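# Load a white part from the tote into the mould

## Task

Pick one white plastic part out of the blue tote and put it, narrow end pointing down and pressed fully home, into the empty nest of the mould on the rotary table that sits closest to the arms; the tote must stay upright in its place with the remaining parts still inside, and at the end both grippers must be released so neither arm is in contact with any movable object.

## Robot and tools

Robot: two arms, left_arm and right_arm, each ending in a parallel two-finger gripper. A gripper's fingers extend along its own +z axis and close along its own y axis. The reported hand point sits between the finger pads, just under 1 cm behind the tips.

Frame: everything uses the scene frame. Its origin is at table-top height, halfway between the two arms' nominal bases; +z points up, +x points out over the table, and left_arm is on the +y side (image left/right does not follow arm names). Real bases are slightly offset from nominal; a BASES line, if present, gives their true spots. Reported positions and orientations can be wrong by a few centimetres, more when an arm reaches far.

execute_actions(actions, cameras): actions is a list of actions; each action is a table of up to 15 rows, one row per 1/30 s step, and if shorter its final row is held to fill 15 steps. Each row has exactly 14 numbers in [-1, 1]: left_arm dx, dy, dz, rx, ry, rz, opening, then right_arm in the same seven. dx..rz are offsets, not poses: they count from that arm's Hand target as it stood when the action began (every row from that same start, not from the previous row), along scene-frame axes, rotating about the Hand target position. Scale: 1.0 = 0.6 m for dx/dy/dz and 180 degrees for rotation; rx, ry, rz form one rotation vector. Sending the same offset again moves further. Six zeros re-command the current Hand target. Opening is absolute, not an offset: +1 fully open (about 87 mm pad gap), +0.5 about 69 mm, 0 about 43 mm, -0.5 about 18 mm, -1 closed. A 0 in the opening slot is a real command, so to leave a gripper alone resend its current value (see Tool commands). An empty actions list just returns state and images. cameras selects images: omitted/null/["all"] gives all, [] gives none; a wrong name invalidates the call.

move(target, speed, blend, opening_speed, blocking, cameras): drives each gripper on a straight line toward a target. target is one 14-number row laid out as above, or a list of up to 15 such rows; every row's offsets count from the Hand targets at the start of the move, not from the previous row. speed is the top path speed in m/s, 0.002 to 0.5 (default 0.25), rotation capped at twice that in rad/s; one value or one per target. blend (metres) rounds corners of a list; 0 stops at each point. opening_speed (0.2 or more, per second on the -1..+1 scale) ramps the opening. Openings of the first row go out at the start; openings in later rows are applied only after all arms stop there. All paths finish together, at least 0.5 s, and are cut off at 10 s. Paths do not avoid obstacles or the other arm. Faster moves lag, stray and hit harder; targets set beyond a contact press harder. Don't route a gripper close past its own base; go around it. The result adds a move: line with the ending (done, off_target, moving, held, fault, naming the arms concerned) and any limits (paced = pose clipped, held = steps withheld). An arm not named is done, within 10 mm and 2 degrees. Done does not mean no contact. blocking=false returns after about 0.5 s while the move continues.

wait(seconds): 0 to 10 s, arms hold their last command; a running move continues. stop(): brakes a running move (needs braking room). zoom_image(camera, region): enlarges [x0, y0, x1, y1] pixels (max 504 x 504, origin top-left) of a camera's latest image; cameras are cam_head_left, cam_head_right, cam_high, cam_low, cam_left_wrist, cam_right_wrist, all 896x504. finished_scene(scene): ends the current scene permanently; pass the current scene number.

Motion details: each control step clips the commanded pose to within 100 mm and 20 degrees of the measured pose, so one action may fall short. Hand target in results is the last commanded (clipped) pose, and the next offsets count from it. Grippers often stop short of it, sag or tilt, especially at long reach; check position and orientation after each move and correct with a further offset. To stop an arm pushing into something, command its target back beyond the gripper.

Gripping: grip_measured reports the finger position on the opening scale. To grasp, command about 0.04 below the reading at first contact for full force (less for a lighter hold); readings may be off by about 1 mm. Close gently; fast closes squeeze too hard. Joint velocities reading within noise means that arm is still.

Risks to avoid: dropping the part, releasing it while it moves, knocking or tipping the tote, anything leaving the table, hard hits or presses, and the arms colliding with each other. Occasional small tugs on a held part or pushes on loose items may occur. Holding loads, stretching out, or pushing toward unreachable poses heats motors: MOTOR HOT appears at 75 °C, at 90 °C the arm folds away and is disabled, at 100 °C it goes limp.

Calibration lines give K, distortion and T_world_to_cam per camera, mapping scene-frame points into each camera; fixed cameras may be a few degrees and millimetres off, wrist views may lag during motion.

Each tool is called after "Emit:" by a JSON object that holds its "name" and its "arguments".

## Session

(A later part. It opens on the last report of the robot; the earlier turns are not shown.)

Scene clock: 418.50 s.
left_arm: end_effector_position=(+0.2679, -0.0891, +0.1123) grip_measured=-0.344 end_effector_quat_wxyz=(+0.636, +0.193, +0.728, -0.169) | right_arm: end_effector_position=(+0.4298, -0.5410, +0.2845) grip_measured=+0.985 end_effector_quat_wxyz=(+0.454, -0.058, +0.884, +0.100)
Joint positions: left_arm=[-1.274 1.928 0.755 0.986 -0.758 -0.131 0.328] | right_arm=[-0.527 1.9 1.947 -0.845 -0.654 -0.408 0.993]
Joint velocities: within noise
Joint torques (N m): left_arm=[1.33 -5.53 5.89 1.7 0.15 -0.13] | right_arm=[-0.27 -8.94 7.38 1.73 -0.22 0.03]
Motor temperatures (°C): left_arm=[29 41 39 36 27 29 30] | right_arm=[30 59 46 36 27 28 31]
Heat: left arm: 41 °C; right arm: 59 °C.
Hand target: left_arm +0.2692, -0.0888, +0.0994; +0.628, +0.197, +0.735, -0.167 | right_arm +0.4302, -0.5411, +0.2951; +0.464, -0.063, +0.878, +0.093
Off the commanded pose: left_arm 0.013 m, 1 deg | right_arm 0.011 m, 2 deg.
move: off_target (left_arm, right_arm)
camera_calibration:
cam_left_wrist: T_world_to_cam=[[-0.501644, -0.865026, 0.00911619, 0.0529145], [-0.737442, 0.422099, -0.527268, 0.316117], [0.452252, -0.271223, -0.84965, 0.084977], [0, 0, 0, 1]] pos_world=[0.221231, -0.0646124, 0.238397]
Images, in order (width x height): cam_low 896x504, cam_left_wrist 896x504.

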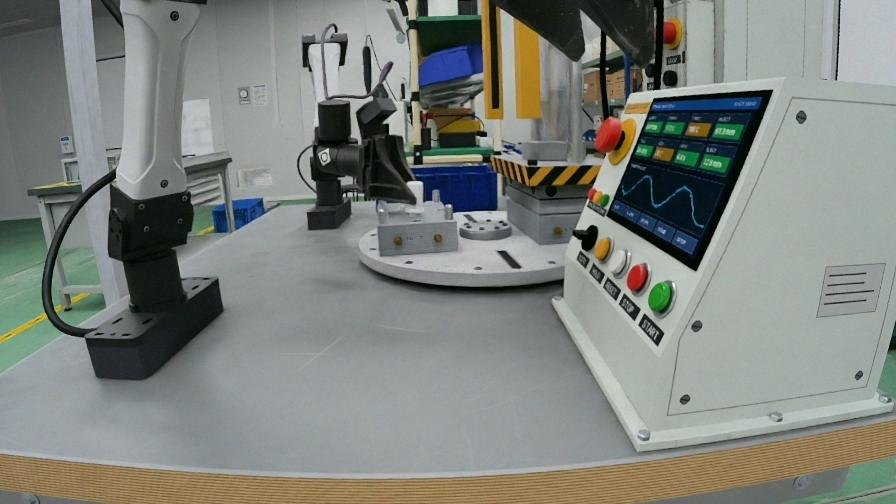

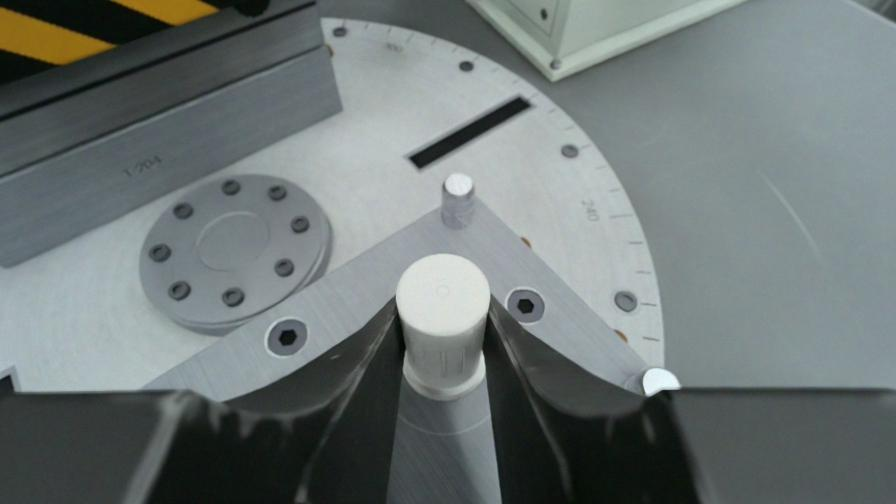

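Emit:
{"name": "zoom_image", "arguments": {"camera": "cam_low", "region": [395, 170, 440, 225]}}

Emit:
{"name": "execute_actions", "arguments": {"actions": [], "cameras": ["cam_high","cam_head_left","cam_head_right"]}}

Emit:
{"name": "zoom_image", "arguments": {"camera": "cam_high", "region": [205, 215, 295, 335]}}

Emit:
{"name": "zoom_image", "arguments": {"camera": "cam_head_left", "region": [230, 235, 320, 340]}}

Scaled by 9.164 from the camera's 896x504 image, which has a finer 1280x720 frame.

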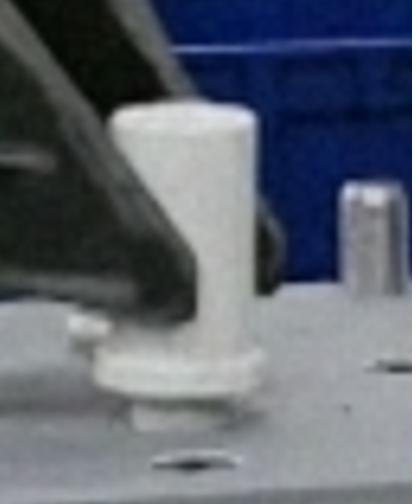

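Scene clock: 428.37 s.
left_arm: end_effector_position=(+0.2679, -0.0891, +0.1123) grip_measured=-0.344 end_effector_quat_wxyz=(+0.636, +0.193, +0.728, -0.169) | right_arm: end_effector_position=(+0.4298, -0.5410, +0.2845) grip_measured=+0.985 end_effector_quat_wxyz=(+0.454, -0.058, +0.884, +0.100)
Joint positions: left_arm=[-1.274 1.928 0.755 0.986 -0.759 -0.131 0.328] | right_arm=[-0.527 1.9 1.947 -0.845 -0.654 -0.408 0.993]
Joint velocities: within noise
Joint torques (N m): left_arm=[1.31 -5.56 5.9 1.7 0.15 -0.13] | right_arm=[-0.31 -8.92 7.28 1.72 -0.23 0.02]
Motor temperatures (°C): left_arm=[29 41 39 36 27 29 30] | right_arm=[30 59 46 36 27 28 31]
Heat: left arm: 41 °C; right arm: 59 °C.
Hand target: left_arm +0.2692, -0.0887, +0.0993; +0.628, +0.197, +0.735, -0.167 | right_arm +0.4302, -0.5411, +0.2951; +0.464, -0.063, +0.878, +0.093
Tool commands: left_gripper/opening=-0.38 right_gripper/opening=+1.0
Off the commanded pose: left_arm 0.013 m, 1 deg | right_arm 0.011 m, 2 deg.
Images, in order (width x height): cam_head_left 896x504, cam_head_right 896x504, cam_high 896x504.

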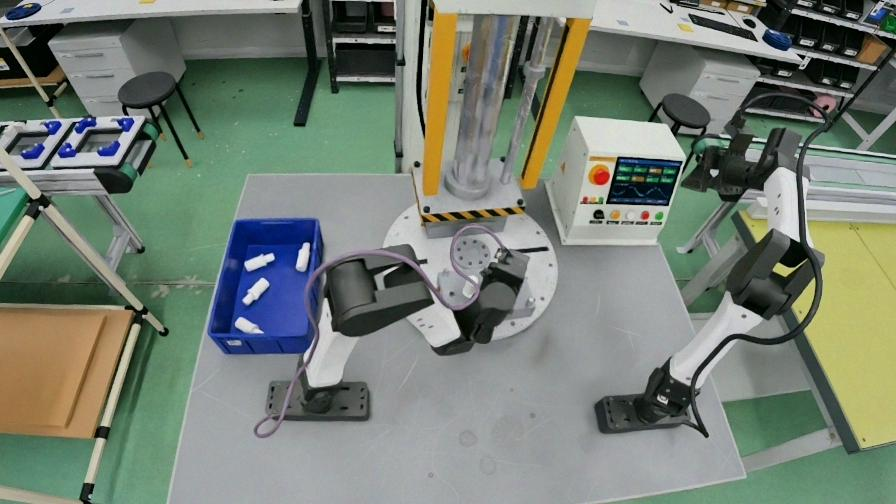

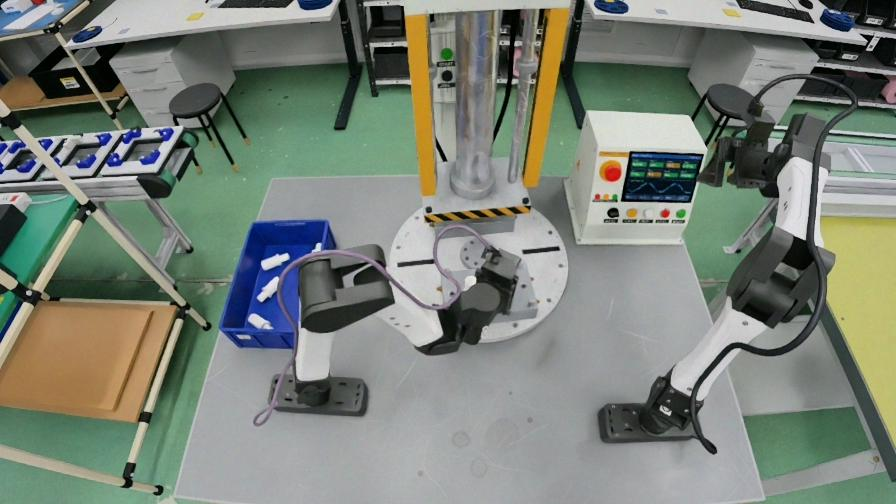

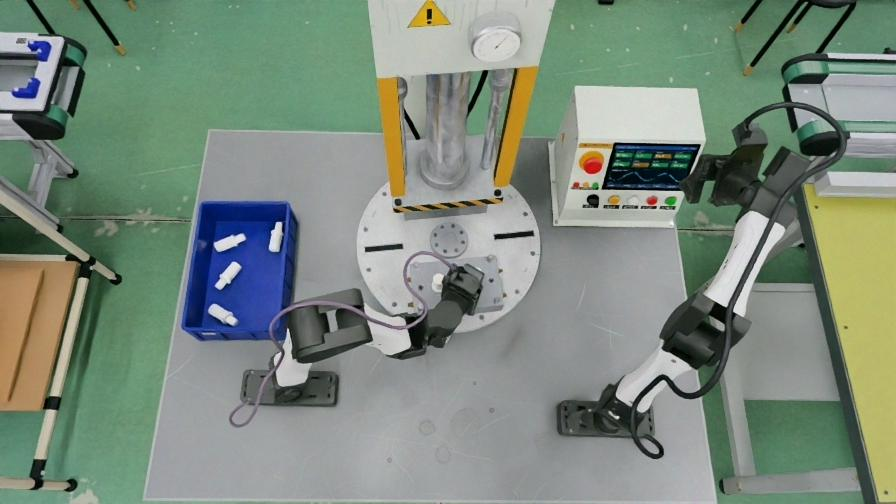

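Scaled by 4.200 from the camera's 896x504 image, which has a finer 1280x720 frame.

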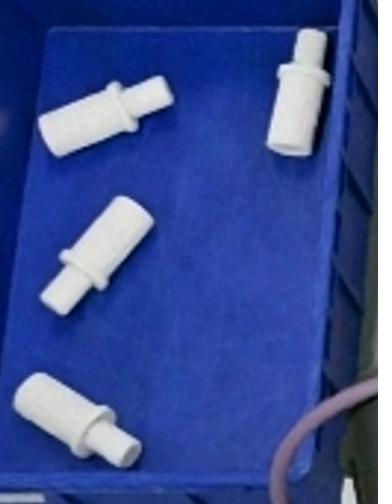

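Scaled by 4.800 from the camera's 896x504 image, which has a finer 1280x720 frame.

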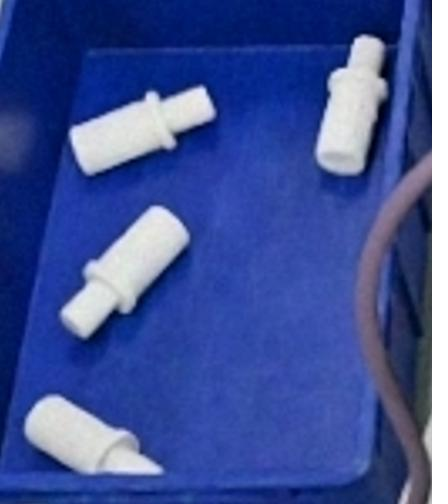

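Emit:
{"name": "move", "arguments": {"target": [[0,0,0.012,0,0,0,-0.38,0,0,0,0,0,0,1],[0,0,0.012,0,0,0,-0.27,0,0,0,0,0,0,1]], "speed": 0.04, "opening_speed": 0.2, "cameras": ["cam_left_wrist","cam_low"]}}

Emit:
{"name": "zoom_image", "arguments": {"camera": "cam_left_wrist", "region": [370, 250, 520, 450]}}

Emit:
{"name": "zoom_image", "arguments": {"camera": "cam_low", "region": [360, 130, 480, 250]}}

Scene clock: 439.90 s.
left_arm: end_effector_position=(+0.2673, -0.0883, +0.1091) grip_measured=-0.270 end_effector_quat_wxyz=(+0.632, +0.196, +0.731, -0.166) | right_arm: end_effector_position=(+0.4298, -0.5410, +0.2845) grip_measured=+0.985 end_effector_quat_wxyz=(+0.454, -0.058, +0.884, +0.100)
Joint positions: left_arm=[-1.274 1.928 0.755 0.97 -0.757 -0.135 0.365] | right_arm=[-0.527 1.9 1.947 -0.845 -0.654 -0.408 0.993]
Joint velocities: within noise
Joint torques (N m): left_arm=[1.33 -7.39 6.53 1.54 0.12 -0.07] | right_arm=[-0.31 -8.99 7.28 1.73 -0.22 0]
Motor temperatures (°C): left_arm=[29 41 39 36 27 29 30] | right_arm=[30 59 47 36 27 28 31]
Heat: left arm: 41 °C; right arm: 59 °C.
Hand target: left_arm +0.2692, -0.0888, +0.1065; +0.628, +0.197, +0.735, -0.167 | right_arm +0.4302, -0.5411, +0.2951; +0.464, -0.063, +0.878, +0.093
Off the commanded pose: left_arm 0.003 m, 1 deg | right_arm 0.011 m, 2 deg.
move: off_target (right_arm)
camera_calibration:
cam_left_wrist: T_world_to_cam=[[-0.502341, -0.864665, 0.00282363, 0.0542662], [-0.740752, 0.428662, -0.517238, 0.313998], [0.446027, -0.261921, -0.855837, 0.0858886], [0, 0, 0, 1]] pos_world=[0.221546, -0.065181, 0.235765]
Images, in order (width x height): cam_low 896x504, cam_left_wrist 896x504.

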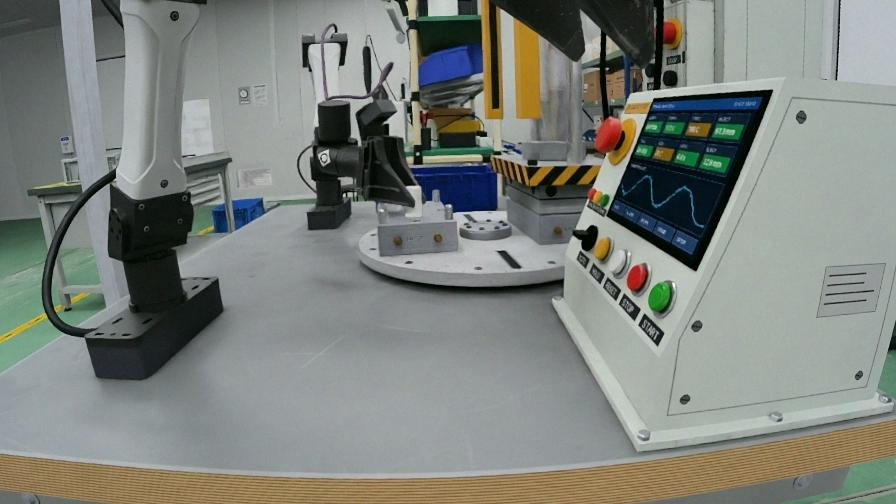

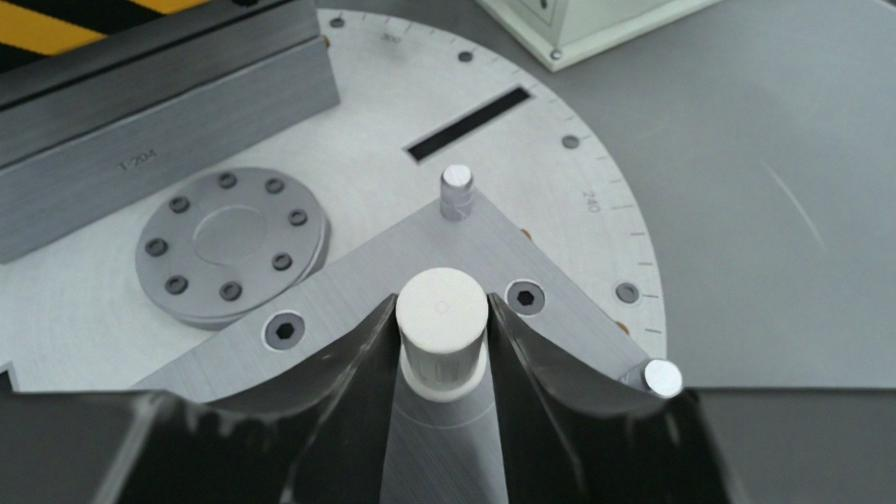

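Scaled by 2.520 from the camera's 896x504 image, which has a finer 1280x720 frame.

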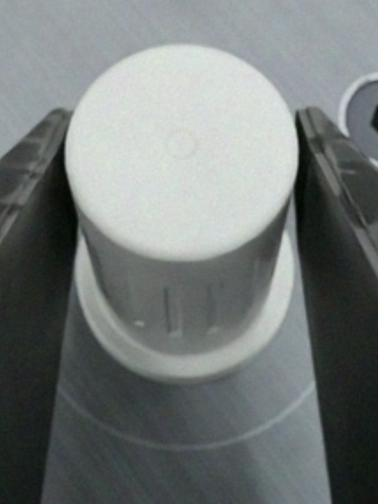

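Scaled by 4.200 from the camera's 896x504 image, which has a finer 1280x720 frame.

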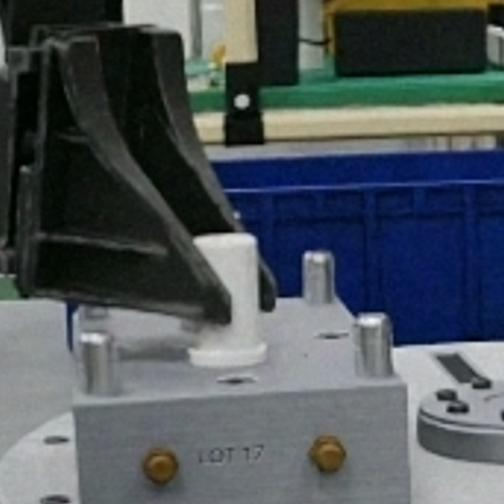

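Emit:
{"name": "move", "arguments": {"target": [0,0,0,0,0,0,0.05,0,0,0,0,0,0,1], "opening_speed": 0.5, "cameras": ["cam_low","cam_left_wrist"]}}

Emit:
{"name": "zoom_image", "arguments": {"camera": "cam_low", "region": [360, 130, 480, 250]}}

Scene clock: 468.00 s.
left_arm: end_effector_position=(+0.2672, -0.0883, +0.1090) grip_measured=+0.050 end_effector_quat_wxyz=(+0.632, +0.196, +0.731, -0.166) | right_arm: end_effector_position=(+0.4298, -0.5410, +0.2845) grip_measured=+0.985 end_effector_quat_wxyz=(+0.454, -0.058, +0.884, +0.100)
Joint positions: left_arm=[-1.274 1.928 0.755 0.969 -0.756 -0.136 0.525] | right_arm=[-0.527 1.9 1.947 -0.845 -0.654 -0.408 0.993]
Joint velocities: within noise
Joint torques (N m): left_arm=[1.35 -7.38 6.53 1.57 0.12 -0.09] | right_arm=[-0.38 -8.95 7.28 1.76 -0.22 0.04]
Motor temperatures (°C): left_arm=[29 42 40 36 27 29 29] | right_arm=[30 59 47 36 27 28 31]
Heat: left arm: 42 °C; right arm: 59 °C.
Hand target: left_arm +0.2692, -0.0888, +0.1065; +0.628, +0.197, +0.735, -0.167 | right_arm +0.4302, -0.5411, +0.2951; +0.464, -0.063, +0.878, +0.093
Off the commanded pose: left_arm 0.003 m, 1 deg | right_arm 0.011 m, 2 deg.
move: off_target (right_arm)
camera_calibration:
cam_left_wrist: T_world_to_cam=[[-0.502614, -0.864507, 0.00273138, 0.0543245], [-0.740861, 0.429096, -0.516722, 0.313887], [0.445537, -0.261735, -0.856149, 0.0859611], [0, 0, 0, 1]] pos_world=[0.221552, -0.0652247, 0.235639]
Images, in order (width x height): cam_low 896x504, cam_left_wrist 896x504.

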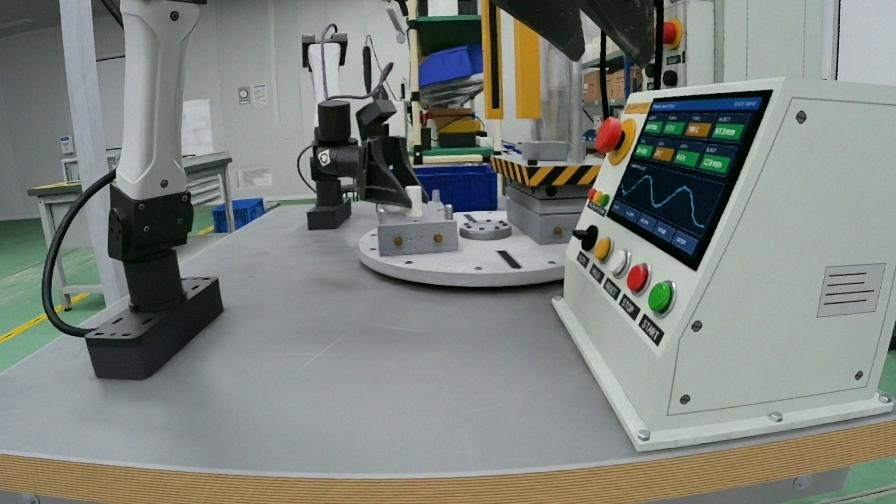

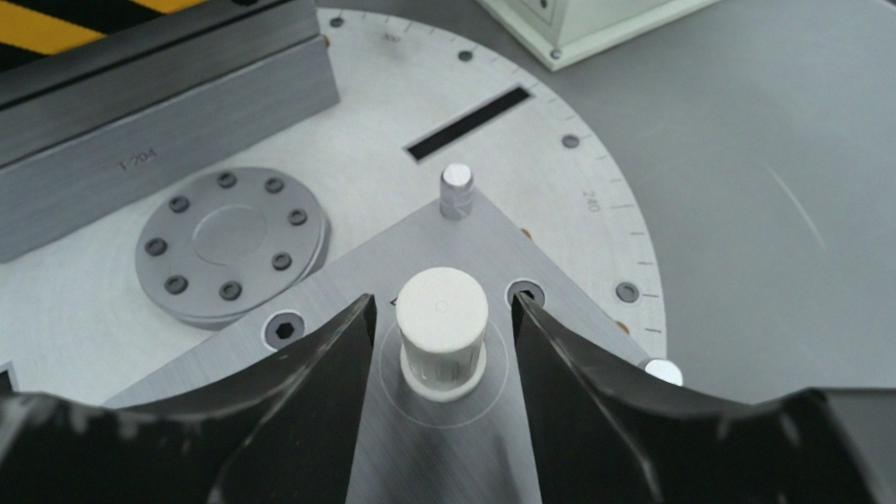

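Scaled by 4.200 from the camera's 896x504 image, which has a finer 1280x720 frame.

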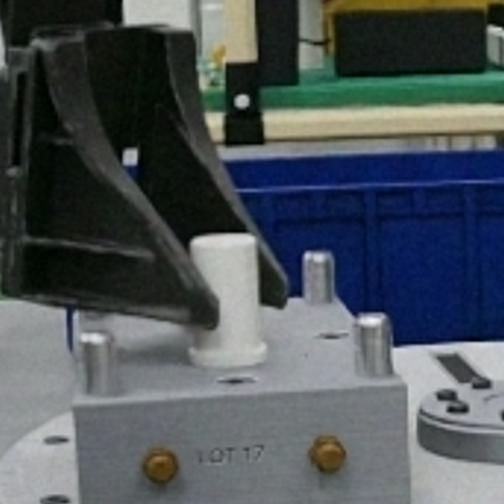

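Emit:
{"name": "move", "arguments": {"target": [[-0.17,0.1,0.012,0,0,0,0.05,0,0,0,0,0,0,1],[-0.19,0.11,0.14,0,0,0,0.05,0,0,0,0,0,0,1]], "speed": 0.15, "blend": 0.03, "cameras": ["cam_low","cam_left_wrist","cam_high"]}}

Emit:
{"name": "zoom_image", "arguments": {"camera": "cam_low", "region": [360, 130, 480, 250]}}

Scene clock: 476.00 s.
left_arm: end_effector_position=(+0.1566, -0.0185, +0.1768) grip_measured=+0.050 end_effector_quat_wxyz=(+0.624, +0.212, +0.736, -0.155) | right_arm: end_effector_position=(+0.4298, -0.5410, +0.2845) grip_measured=+0.985 end_effector_quat_wxyz=(+0.454, -0.058, +0.884, +0.100)
Joint positions: left_arm=[-1.618 1.375 0.594 0.407 -1.079 -0.297 0.525] | right_arm=[-0.527 1.9 1.947 -0.845 -0.654 -0.408 0.993]
Joint velocities: within noise
Joint torques (N m): left_arm=[0.21 -5.53 10.28 1.38 -0.24 -0.07] | right_arm=[-0.32 -9.09 7.35 1.74 -0.23 -0.02]
Motor temperatures (°C): left_arm=[29 42 40 36 27 29 29] | right_arm=[30 59 47 36 27 28 31]
Heat: left arm: 42 °C; right arm: 59 °C.
Hand target: left_arm +0.1552, -0.0227, +0.1905; +0.628, +0.197, +0.735, -0.167 | right_arm +0.4302, -0.5411, +0.2951; +0.464, -0.063, +0.878, +0.093
Off the commanded pose: left_arm 0.014 m, 2 deg | right_arm 0.011 m, 2 deg.
move: off_target (left_arm, right_arm)
camera_calibration:
cam_left_wrist: T_world_to_cam=[[-0.510207, -0.859576, -0.028604, 0.0657147], [-0.740617, 0.45602, -0.49349, 0.233388], [0.437236, -0.230597, -0.869281, 0.215747], [0, 0, 0, 1]] pos_world=[0.112047, -0.000191859, 0.304599]
Images, in order (width x height): cam_high 896x504, cam_low 896x504, cam_left_wrist 896x504.

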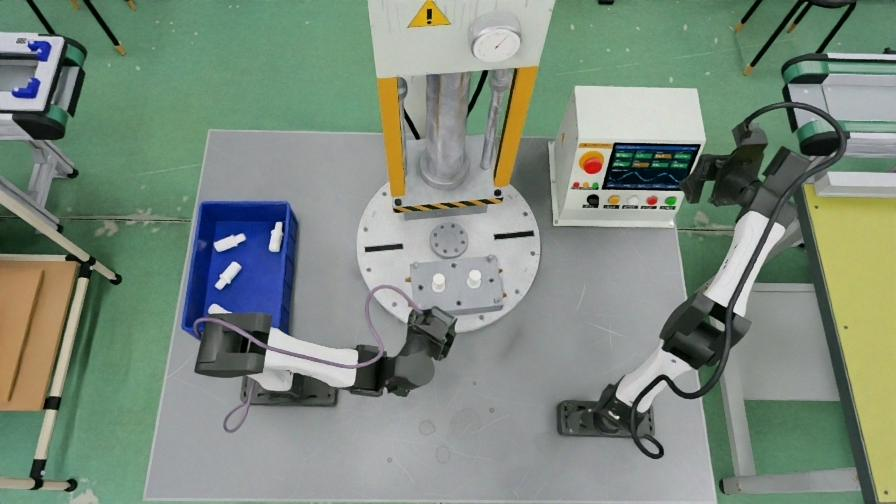

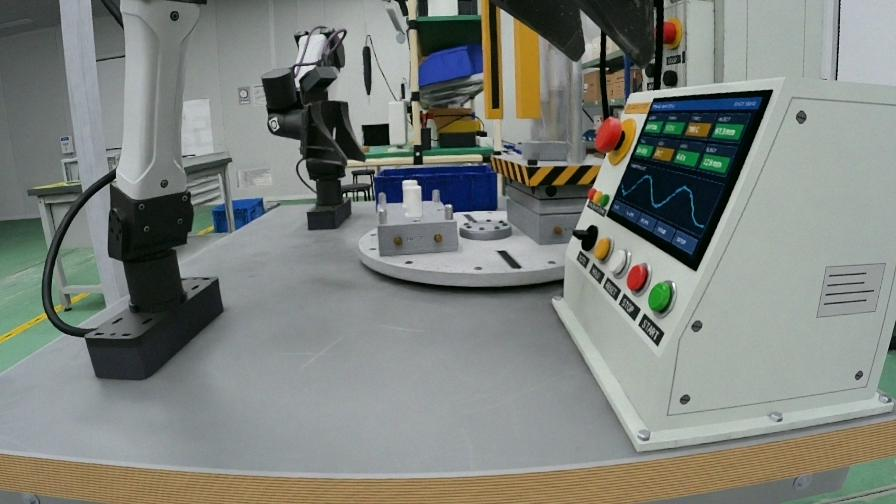

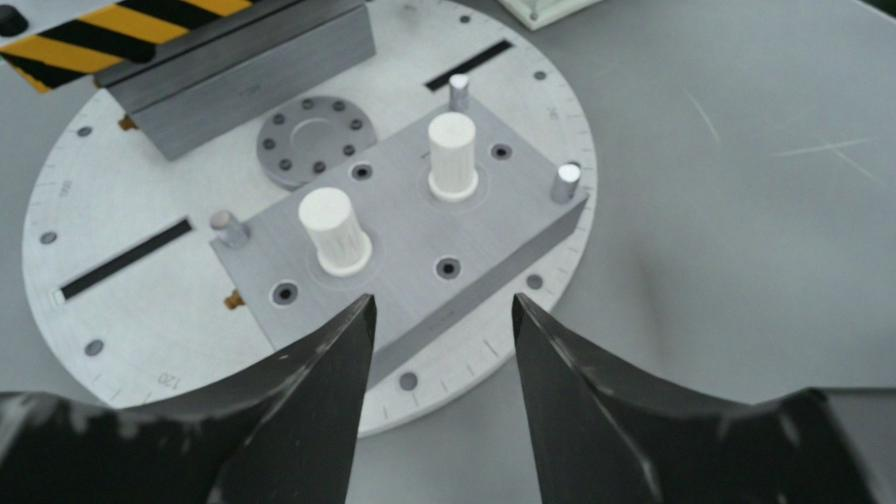

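Scaled by 4.200 from the camera's 896x504 image, which has a finer 1280x720 frame.

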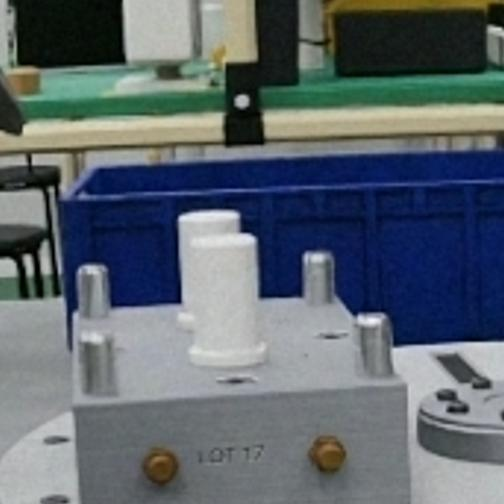

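Emit:
{"name": "finished_scene", "arguments": {"scene": 1, "done": true}}

The scene is finished: the task was done.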